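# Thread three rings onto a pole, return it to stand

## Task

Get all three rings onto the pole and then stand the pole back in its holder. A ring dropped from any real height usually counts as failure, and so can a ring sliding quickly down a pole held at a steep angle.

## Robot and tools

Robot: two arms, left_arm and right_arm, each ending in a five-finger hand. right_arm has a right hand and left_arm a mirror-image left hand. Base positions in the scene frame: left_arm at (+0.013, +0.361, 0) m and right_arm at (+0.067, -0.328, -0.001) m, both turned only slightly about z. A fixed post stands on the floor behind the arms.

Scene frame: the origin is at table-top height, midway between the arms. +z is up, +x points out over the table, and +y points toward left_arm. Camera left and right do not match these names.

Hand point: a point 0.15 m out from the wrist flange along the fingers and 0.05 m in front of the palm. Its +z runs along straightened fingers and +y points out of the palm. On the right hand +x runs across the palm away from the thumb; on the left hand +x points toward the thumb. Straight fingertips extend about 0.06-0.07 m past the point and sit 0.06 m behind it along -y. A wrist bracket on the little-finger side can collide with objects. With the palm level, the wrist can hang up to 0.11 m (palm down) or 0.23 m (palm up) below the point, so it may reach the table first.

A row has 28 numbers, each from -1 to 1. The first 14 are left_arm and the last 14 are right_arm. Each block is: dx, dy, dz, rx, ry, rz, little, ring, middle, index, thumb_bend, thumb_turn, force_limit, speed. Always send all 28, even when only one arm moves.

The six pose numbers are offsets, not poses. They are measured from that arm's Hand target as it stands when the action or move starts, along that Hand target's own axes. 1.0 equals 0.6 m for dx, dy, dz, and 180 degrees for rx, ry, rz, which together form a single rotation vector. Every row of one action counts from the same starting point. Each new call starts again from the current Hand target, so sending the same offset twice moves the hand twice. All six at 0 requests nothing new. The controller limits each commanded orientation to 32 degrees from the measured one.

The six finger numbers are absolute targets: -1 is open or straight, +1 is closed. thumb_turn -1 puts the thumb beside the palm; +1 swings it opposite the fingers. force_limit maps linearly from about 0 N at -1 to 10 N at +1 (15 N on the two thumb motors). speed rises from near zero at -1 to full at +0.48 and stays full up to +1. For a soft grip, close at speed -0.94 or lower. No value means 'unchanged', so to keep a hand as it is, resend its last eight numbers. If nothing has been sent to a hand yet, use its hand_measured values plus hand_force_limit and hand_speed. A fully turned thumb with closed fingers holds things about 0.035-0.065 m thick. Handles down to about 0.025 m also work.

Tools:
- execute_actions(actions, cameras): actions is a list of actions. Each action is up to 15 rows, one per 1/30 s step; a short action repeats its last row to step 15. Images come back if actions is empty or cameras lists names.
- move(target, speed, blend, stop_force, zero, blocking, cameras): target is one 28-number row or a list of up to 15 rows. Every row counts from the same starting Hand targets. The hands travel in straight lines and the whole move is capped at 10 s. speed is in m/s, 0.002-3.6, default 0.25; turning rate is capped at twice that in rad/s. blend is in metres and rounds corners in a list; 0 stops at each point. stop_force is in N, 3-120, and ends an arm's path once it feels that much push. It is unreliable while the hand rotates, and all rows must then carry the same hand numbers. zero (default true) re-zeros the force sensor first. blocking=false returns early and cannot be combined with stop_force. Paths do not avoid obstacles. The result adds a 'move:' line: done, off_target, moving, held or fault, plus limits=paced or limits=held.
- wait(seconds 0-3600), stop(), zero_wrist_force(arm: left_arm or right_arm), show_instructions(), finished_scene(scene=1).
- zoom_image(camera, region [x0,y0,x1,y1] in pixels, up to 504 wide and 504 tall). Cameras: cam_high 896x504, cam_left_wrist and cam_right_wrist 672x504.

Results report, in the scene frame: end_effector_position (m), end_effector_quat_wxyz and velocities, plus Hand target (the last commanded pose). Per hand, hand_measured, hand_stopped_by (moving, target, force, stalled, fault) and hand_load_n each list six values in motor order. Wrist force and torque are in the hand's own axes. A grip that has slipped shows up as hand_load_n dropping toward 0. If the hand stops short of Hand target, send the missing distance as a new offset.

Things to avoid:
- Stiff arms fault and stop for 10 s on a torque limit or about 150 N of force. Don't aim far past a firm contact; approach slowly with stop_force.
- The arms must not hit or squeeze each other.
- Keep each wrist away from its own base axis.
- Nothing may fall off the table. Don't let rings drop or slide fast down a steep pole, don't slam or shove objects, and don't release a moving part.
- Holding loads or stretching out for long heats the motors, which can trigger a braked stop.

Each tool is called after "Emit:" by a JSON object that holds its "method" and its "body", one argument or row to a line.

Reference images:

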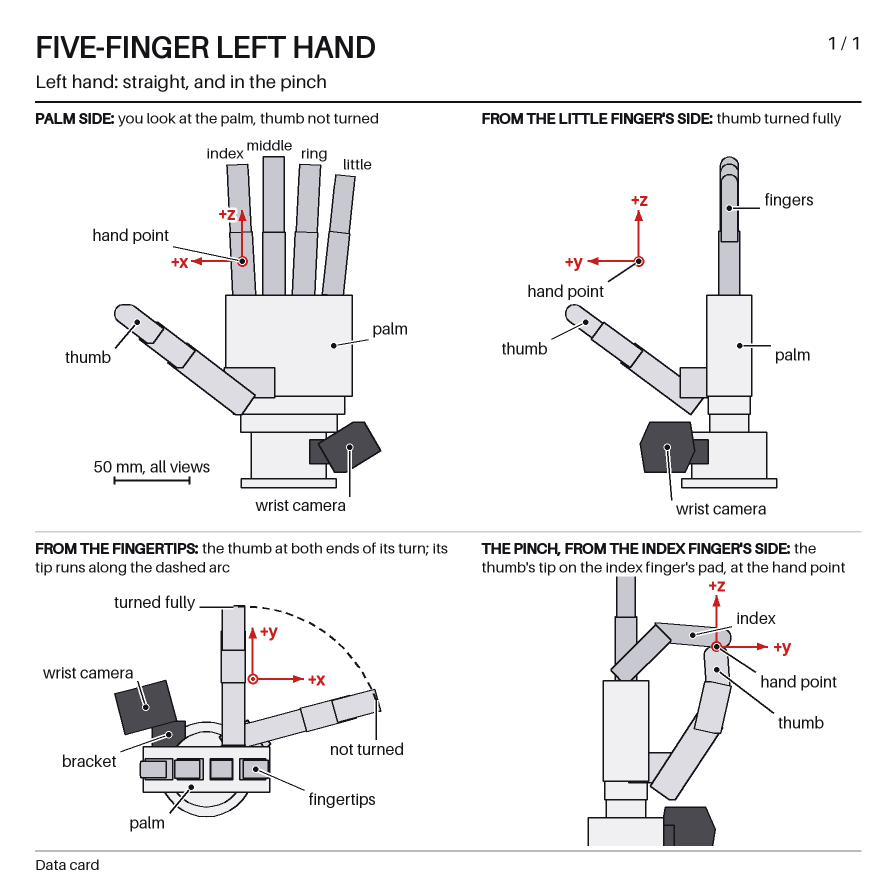

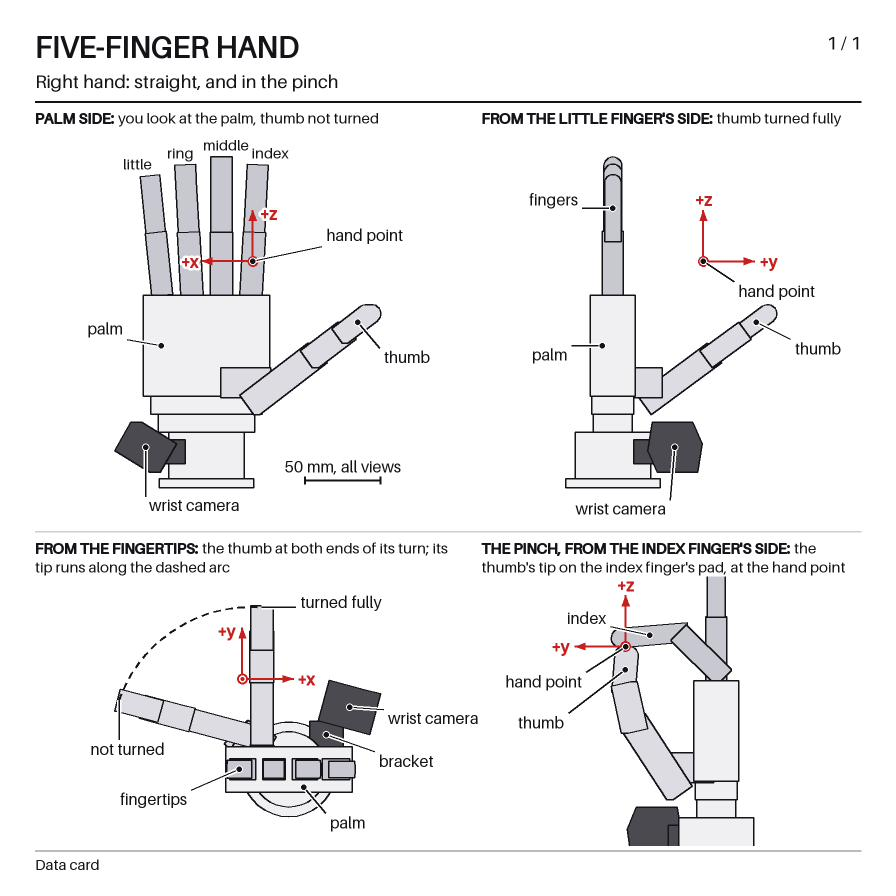

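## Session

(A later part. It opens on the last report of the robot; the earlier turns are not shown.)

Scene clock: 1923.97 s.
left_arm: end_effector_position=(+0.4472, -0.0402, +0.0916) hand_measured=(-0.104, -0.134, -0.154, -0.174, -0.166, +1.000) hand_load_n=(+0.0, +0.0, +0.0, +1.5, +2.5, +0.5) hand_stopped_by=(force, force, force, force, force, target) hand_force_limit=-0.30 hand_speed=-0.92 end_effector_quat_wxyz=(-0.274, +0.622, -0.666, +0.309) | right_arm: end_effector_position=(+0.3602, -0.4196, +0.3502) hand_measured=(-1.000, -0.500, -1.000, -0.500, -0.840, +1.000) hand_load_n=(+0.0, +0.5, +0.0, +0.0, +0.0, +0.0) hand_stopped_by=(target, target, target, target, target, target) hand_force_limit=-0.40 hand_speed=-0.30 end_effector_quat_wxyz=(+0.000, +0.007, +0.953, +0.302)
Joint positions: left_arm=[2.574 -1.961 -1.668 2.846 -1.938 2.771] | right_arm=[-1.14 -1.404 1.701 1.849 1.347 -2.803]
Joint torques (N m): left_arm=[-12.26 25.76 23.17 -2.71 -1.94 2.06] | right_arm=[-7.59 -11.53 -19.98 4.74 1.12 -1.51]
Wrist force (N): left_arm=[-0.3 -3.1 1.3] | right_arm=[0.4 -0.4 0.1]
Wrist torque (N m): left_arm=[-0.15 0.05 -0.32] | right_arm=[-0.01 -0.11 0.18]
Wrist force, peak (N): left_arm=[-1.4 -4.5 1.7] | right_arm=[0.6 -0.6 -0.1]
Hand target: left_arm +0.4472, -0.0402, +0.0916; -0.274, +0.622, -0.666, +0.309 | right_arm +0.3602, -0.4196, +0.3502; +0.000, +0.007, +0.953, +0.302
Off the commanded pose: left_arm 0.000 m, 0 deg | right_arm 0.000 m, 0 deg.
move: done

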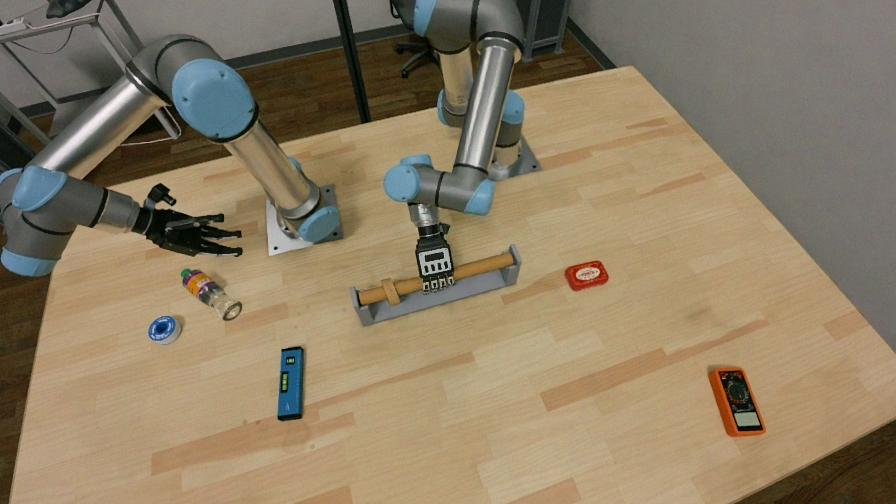

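Emit:
{"method": "move", "body": {
  "target": [0,0,0,0,0,0,0.4,0.4,0.4,0.4,-0.35,1,-0.3,-0.92,0,0,0,0,0,0,-1,-0.5,-1,-0.5,-0.84,1,-0.4,-0.3],
  "speed": 0.005,
  "cameras": ["cam_high","cam_left_wrist"]
}}

Scene clock: 1936.53 s.
left_arm: end_effector_position=(+0.4472, -0.0402, +0.0916) hand_measured=(-0.054, -0.090, -0.118, -0.154, -0.350, +1.000) hand_load_n=(+5.0, +3.0, +3.5, +2.0, +0.0, +0.0) hand_stopped_by=(force, force, force, force, target, target) hand_force_limit=-0.30 hand_speed=-0.92 end_effector_quat_wxyz=(-0.274, +0.622, -0.666, +0.309) | right_arm: end_effector_position=(+0.3602, -0.4196, +0.3502) hand_measured=(-1.000, -0.500, -1.000, -0.500, -0.840, +1.000) hand_load_n=(+0.0, +0.0, +0.0, +0.0, +0.0, +0.0) hand_stopped_by=(target, target, target, target, target, target) hand_force_limit=-0.40 hand_speed=-0.30 end_effector_quat_wxyz=(+0.000, +0.007, +0.953, +0.302)
Joint positions: left_arm=[2.574 -1.961 -1.668 2.846 -1.938 2.771] | right_arm=[-1.14 -1.404 1.701 1.849 1.347 -2.803]
Joint torques (N m): left_arm=[-12.57 36.41 6.29 -5.9 2.16 -0.04] | right_arm=[-7.44 -12.46 -20.52 4.61 1.02 -1.55]
Wrist force (N): left_arm=[-1.7 -14.6 18.5] | right_arm=[0.4 -0.2 -0.2]
Wrist torque (N m): left_arm=[-1.11 0.73 0.10] | right_arm=[0.02 -0.11 0.18]
Wrist force, peak (N): left_arm=[-1.9 -14.5 18.8] | right_arm=[0.7 -0.4 0.0]
Hand target: left_arm +0.4472, -0.0402, +0.0916; -0.274, +0.622, -0.666, +0.309 | right_arm +0.3602, -0.4196, +0.3502; +0.000, +0.007, +0.953, +0.302
Off the commanded pose: left_arm 0.000 m, 0 deg | right_arm 0.000 m, 0 deg.
move: done

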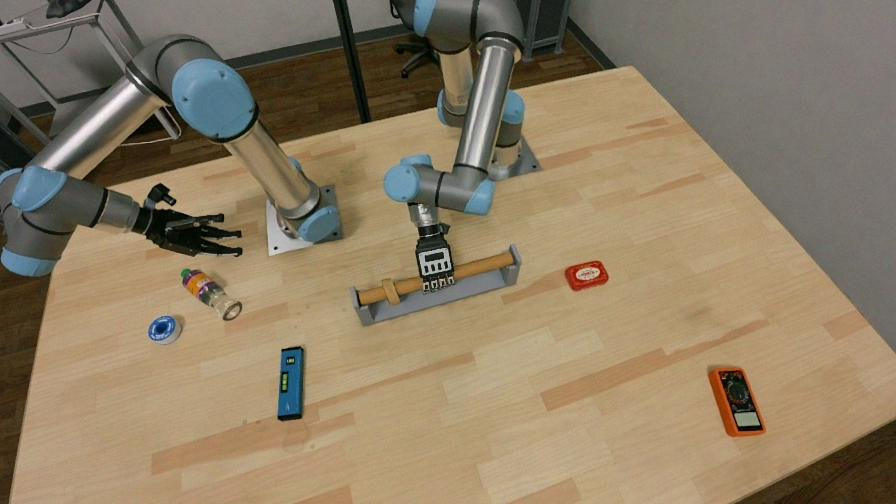

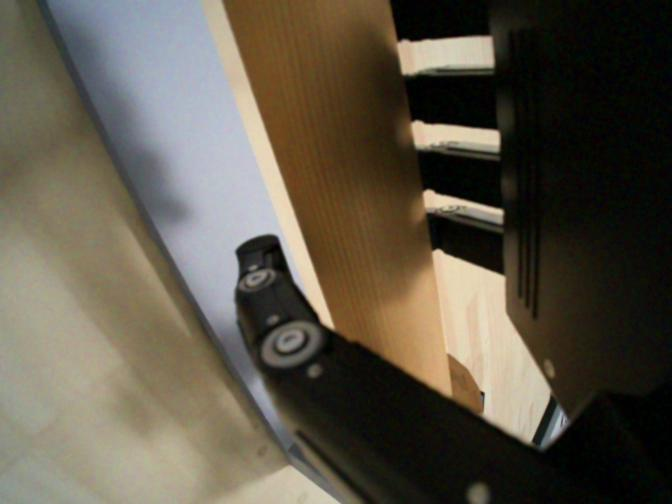

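Emit:
{"method": "move", "body": {
  "target": [0,0,0,0,0,0,-0.45,-0.45,-0.45,-0.45,-0.5,1,-0.3,-0.88,0,0,0,0,0,0,-1,-0.5,-1,-0.5,-0.84,1,-0.4,-0.3],
  "speed": 0.005,
  "cameras": ["cam_high","cam_left_wrist"]
}}

Emit:
{"method": "zoom_image", "body": {
  "camera": "cam_high",
  "region": [335, 265, 395, 335]
}}

Emit:
{"method": "zoom_image", "body": {
  "camera": "cam_high",
  "region": [475, 225, 535, 295]
}}

Scene clock: 1941.83 s.
left_arm: end_effector_position=(+0.4472, -0.0402, +0.0916) hand_measured=(-0.450, -0.450, -0.450, -0.450, -0.500, +1.000) hand_load_n=(+0.0, +0.0, +0.0, +0.0, +0.5, +0.0) hand_stopped_by=(target, target, target, target, target, target) hand_force_limit=-0.30 hand_speed=-0.88 end_effector_quat_wxyz=(-0.274, +0.622, -0.666, +0.309) | right_arm: end_effector_position=(+0.3602, -0.4196, +0.3502) hand_measured=(-1.000, -0.500, -1.000, -0.500, -0.840, +1.000) hand_load_n=(-0.5, +0.0, +0.0, +0.0, +0.0, +0.0) hand_stopped_by=(target, target, target, target, target, target) hand_force_limit=-0.40 hand_speed=-0.30 end_effector_quat_wxyz=(+0.000, +0.007, +0.953, +0.302)
Joint positions: left_arm=[2.574 -1.961 -1.668 2.846 -1.938 2.771] | right_arm=[-1.14 -1.404 1.701 1.849 1.347 -2.803]
Joint torques (N m): left_arm=[-8.93 36.08 22.35 0.7 -1.19 -1.41] | right_arm=[-7.34 -12.78 -20.26 4.63 1.05 -1.34]
Wrist force (N): left_arm=[-0.4 -2.0 1.7] | right_arm=[0.5 -0.3 -0.2]
Wrist torque (N m): left_arm=[-0.02 0.11 -0.32] | right_arm=[0.02 -0.12 0.19]
Wrist force, peak (N): left_arm=[-1.7 -15.0 18.6] | right_arm=[0.7 -0.5 -0.1]
Hand target: left_arm +0.4472, -0.0402, +0.0916; -0.274, +0.622, -0.666, +0.309 | right_arm +0.3602, -0.4196, +0.3502; +0.000, +0.007, +0.953, +0.302
Off the commanded pose: left_arm 0.000 m, 0 deg | right_arm 0.000 m, 0 deg.
move: done

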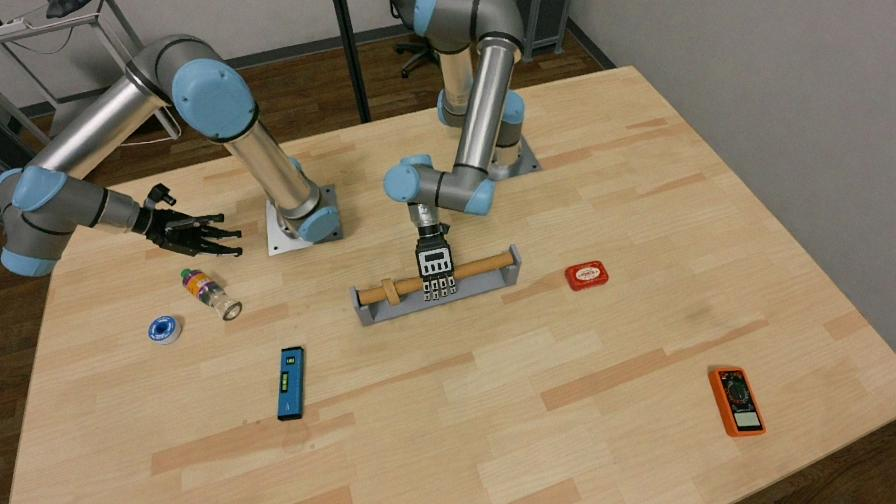

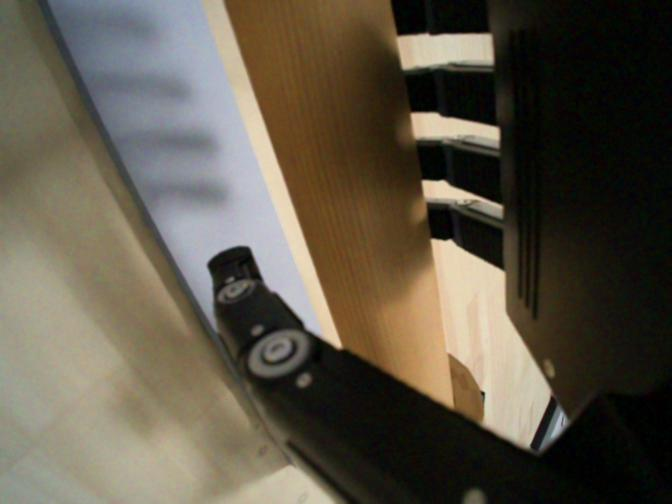

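Scaled by 7.200.

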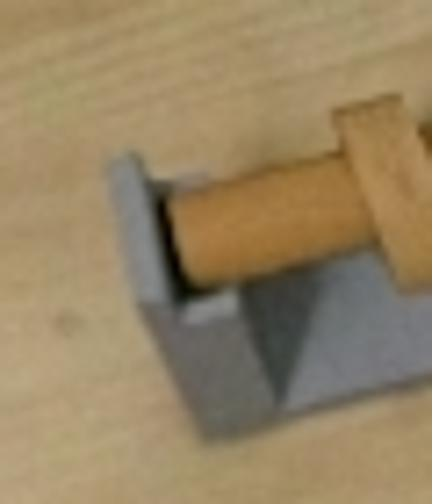

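Scaled by 7.200.

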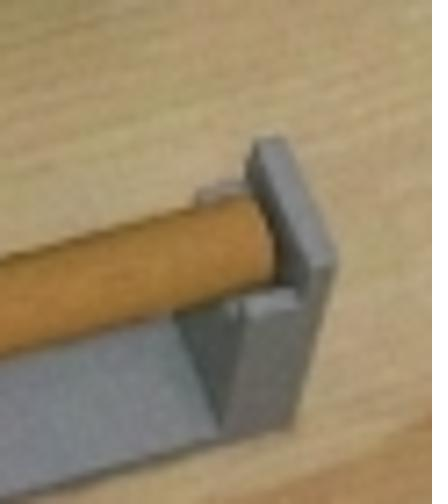

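Emit:
{"method": "move", "body": {
  "target": [0,0,0,0,0,0,-1,-1,-1,-1,-1,1,-0.3,-0.75,0,0,0,0,0,0,-1,-0.5,-1,-0.5,-0.84,1,-0.4,-0.3],
  "speed": 0.005,
  "cameras": ["cam_high","cam_left_wrist"]
}}

Scene clock: 1948.57 s.
left_arm: end_effector_position=(+0.4472, -0.0402, +0.0916) hand_measured=(-1.000, -1.000, -1.000, -1.000, -1.000, +1.000) hand_load_n=(+0.0, +0.0, +0.0, +0.0, +0.0, +0.0) hand_stopped_by=(target, target, target, target, target, target) hand_force_limit=-0.30 hand_speed=-0.75 end_effector_quat_wxyz=(-0.274, +0.622, -0.666, +0.309) | right_arm: end_effector_position=(+0.3602, -0.4196, +0.3502) hand_measured=(-1.000, -0.500, -1.000, -0.500, -0.840, +1.000) hand_load_n=(+0.0, +0.0, +0.0, +0.0, +0.0, +0.0) hand_stopped_by=(target, target, target, target, target, target) hand_force_limit=-0.40 hand_speed=-0.30 end_effector_quat_wxyz=(+0.000, +0.007, +0.953, +0.302)
Joint positions: left_arm=[2.574 -1.961 -1.668 2.846 -1.938 2.771] | right_arm=[-1.14 -1.404 1.701 1.849 1.347 -2.803]
Joint torques (N m): left_arm=[1.34 36.27 23.18 -0.91 -1.25 -0.86] | right_arm=[-7.37 -12.38 -20.27 4.62 0.99 -1.35]
Wrist force (N): left_arm=[-0.4 -2.0 1.4] | right_arm=[0.5 -0.4 0.1]
Wrist torque (N m): left_arm=[-0.02 0.11 -0.32] | right_arm=[-0.01 -0.13 0.19]
Wrist force, peak (N): left_arm=[-0.4 -2.4 1.5] | right_arm=[0.7 -0.4 0.1]
Hand target: left_arm +0.4472, -0.0402, +0.0916; -0.274, +0.622, -0.666, +0.309 | right_arm +0.3602, -0.4196, +0.3502; +0.000, +0.007, +0.953, +0.302
Off the commanded pose: left_arm 0.000 m, 0 deg | right_arm 0.000 m, 0 deg.
move: done

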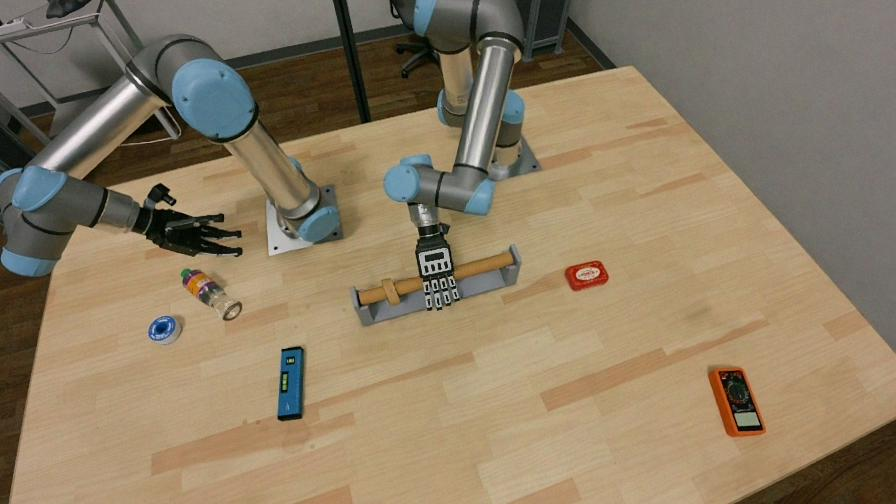

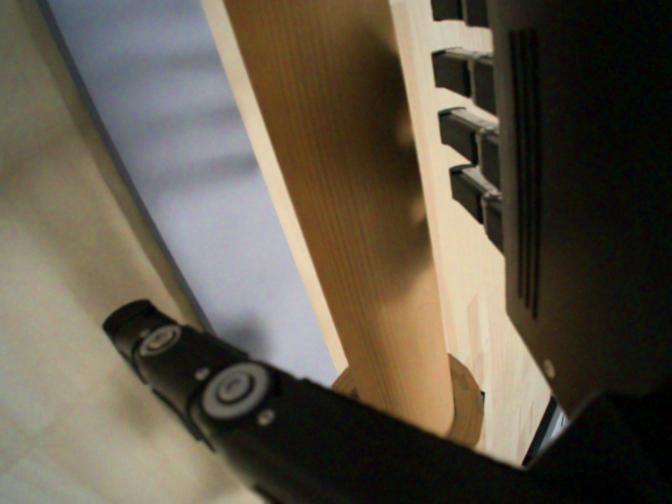

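Emit:
{"method": "move", "body": {
  "target": [0,0,-0.05,0,0,0,-1,-1,-1,-1,-1,1,-0.3,-0.75,0,0,0,0,0,0,-1,-0.5,-1,-0.5,-0.84,1,-0.4,-0.3],
  "speed": 0.02,
  "stop_force": 4,
  "cameras": ["cam_left_wrist"]
}}

Emit:
{"method": "move", "body": {
  "target": [0,0,-0.22,0,0,0,-1,-1,-1,-1,-1,1,-0.3,-0.75,0,0,0,0,0,0,-1,-0.5,-1,-0.5,-0.84,1,-0.4,-0.3],
  "speed": 0.06,
  "cameras": ["cam_high","cam_left_wrist"]
}}

Emit:
{"method": "zoom_image", "body": {
  "camera": "cam_high",
  "region": [335, 225, 535, 340]
}}

Scene clock: 1956.80 s.
left_arm: end_effector_position=(+0.4247, -0.0380, +0.1114) hand_measured=(-1.000, -1.000, -1.000, -1.000, -1.000, +1.000) hand_load_n=(+0.0, +0.0, +0.0, +0.0, +0.0, +0.0) hand_stopped_by=(target, target, target, target, target, target) hand_force_limit=-0.30 hand_speed=-0.75 end_effector_quat_wxyz=(-0.274, +0.622, -0.666, +0.309) | right_arm: end_effector_position=(+0.3602, -0.4196, +0.3502) hand_measured=(-1.000, -0.500, -1.000, -0.500, -0.840, +1.000) hand_load_n=(+0.0, +0.0, +0.0, +0.0, +0.0, +0.0) hand_stopped_by=(target, target, target, target, target, target) hand_force_limit=-0.40 hand_speed=-0.30 end_effector_quat_wxyz=(+0.000, +0.007, +0.953, +0.302)
Joint positions: left_arm=[2.548 -1.907 -1.69 2.807 -1.956 2.752] | right_arm=[-1.14 -1.404 1.701 1.849 1.347 -2.803]
Joint torques (N m): left_arm=[-12.57 38.13 10.49 -2.74 -1.76 -1.97] | right_arm=[-7.91 -12.44 -19.6 4.61 0.99 -1.19]
Wrist force (N): left_arm=[-0.2 -1.9 1.5] | right_arm=[0.4 -0.4 -0.1]
Wrist torque (N m): left_arm=[-0.01 0.07 -0.20] | right_arm=[0.00 -0.11 0.18]
Wrist force, peak (N): left_arm=[-0.4 -2.3 1.8] | right_arm=[0.6 -0.6 -0.3]
Hand target: left_arm +0.4247, -0.0380, +0.1114; -0.274, +0.622, -0.666, +0.309 | right_arm +0.3602, -0.4196, +0.3502; +0.000, +0.007, +0.953, +0.302
Off the commanded pose: left_arm 0.000 m, 0 deg | right_arm 0.000 m, 0 deg.
move: done

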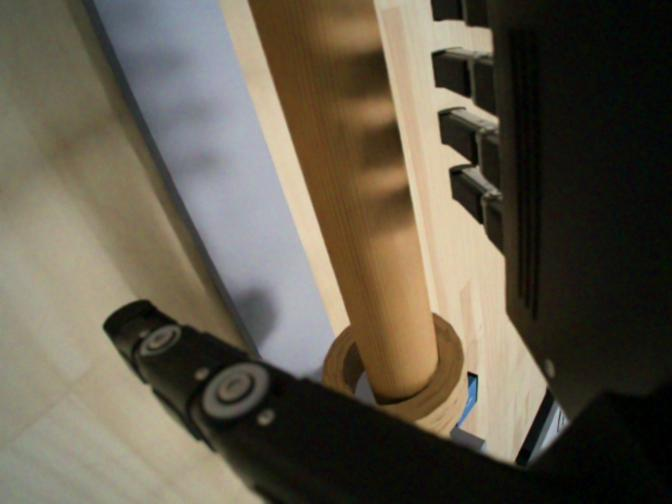

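Scene clock: 1959.40 s.
left_arm: end_effector_position=(+0.3259, -0.0286, +0.1983) hand_measured=(-1.000, -1.000, -1.000, -1.000, -1.000, +1.000) hand_load_n=(+0.0, +0.0, +0.0, +0.0, +0.0, +0.0) hand_stopped_by=(target, target, target, target, target, target) hand_force_limit=-0.30 hand_speed=-0.75 end_effector_quat_wxyz=(-0.274, +0.622, -0.666, +0.309) | right_arm: end_effector_position=(+0.3602, -0.4196, +0.3502) hand_measured=(-1.000, -0.500, -1.000, -0.500, -0.840, +1.000) hand_load_n=(+0.5, +0.0, +0.0, +0.0, +0.0, +0.0) hand_stopped_by=(target, target, target, target, target, target) hand_force_limit=-0.40 hand_speed=-0.30 end_effector_quat_wxyz=(+0.000, +0.007, +0.953, +0.302)
Joint positions: left_arm=[2.406 -1.702 -1.722 2.585 -2.054 2.637] | right_arm=[-1.14 -1.404 1.701 1.849 1.347 -2.803]
Joint torques (N m): left_arm=[-12.24 30.79 24.8 -2.88 -1.91 -1.9] | right_arm=[-7.44 -12.48 -19.71 4.58 0.96 -1.1]
Wrist force (N): left_arm=[-0.4 -2.1 1.6] | right_arm=[0.5 -0.5 0.1]
Wrist torque (N m): left_arm=[-0.04 0.12 -0.19] | right_arm=[-0.03 -0.13 0.19]
Wrist force, peak (N): left_arm=[-0.6 -2.1 1.9] | right_arm=[0.5 -0.6 0.1]
Hand target: left_arm +0.3259, -0.0286, +0.1983; -0.274, +0.622, -0.666, +0.309 | right_arm +0.3602, -0.4196, +0.3502; +0.000, +0.007, +0.953, +0.302
Off the commanded pose: left_arm 0.000 m, 0 deg | right_arm 0.000 m, 0 deg.
move: done

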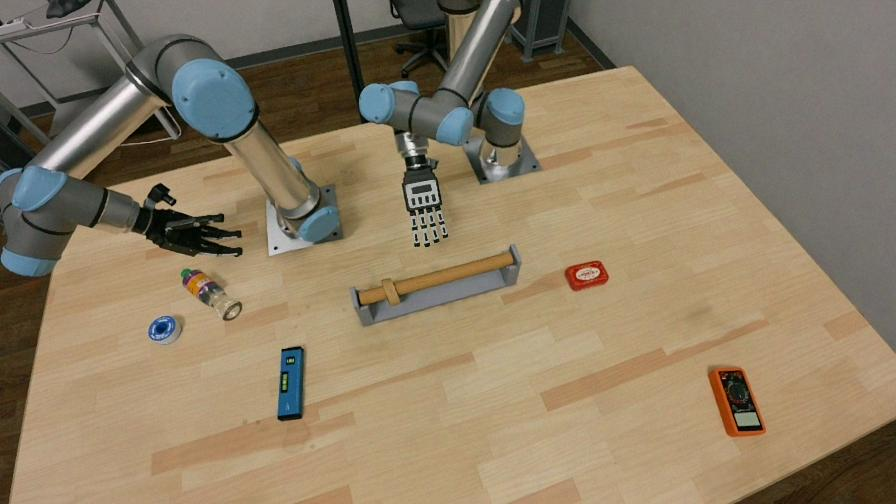

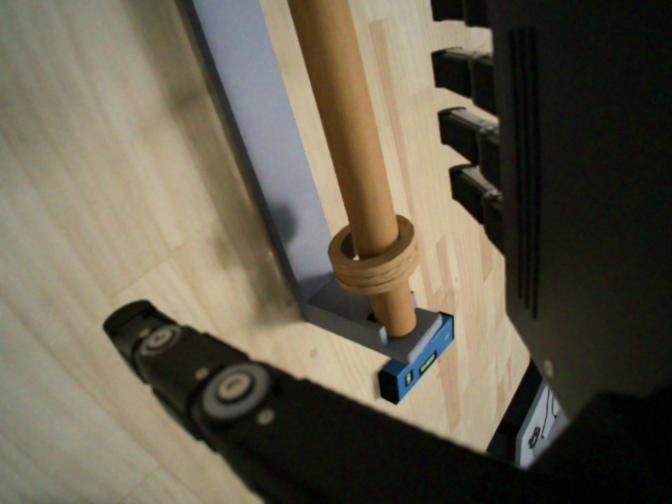

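Scaled by 2.520.

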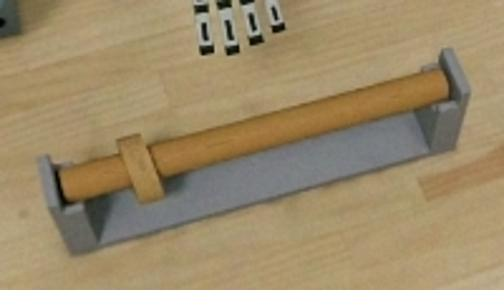

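Emit:
{"method": "zoom_image", "body": {
  "camera": "cam_left_wrist",
  "region": [290, 180, 460, 410]
}}

Scaled by 2.191 from the camera's image (finer frame: 960x720).

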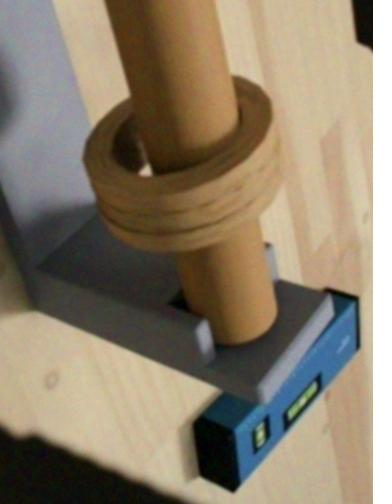

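Emit:
{"method": "finished_scene", "body": {
  "scene": 1
}}

The scene is finished: the task was done.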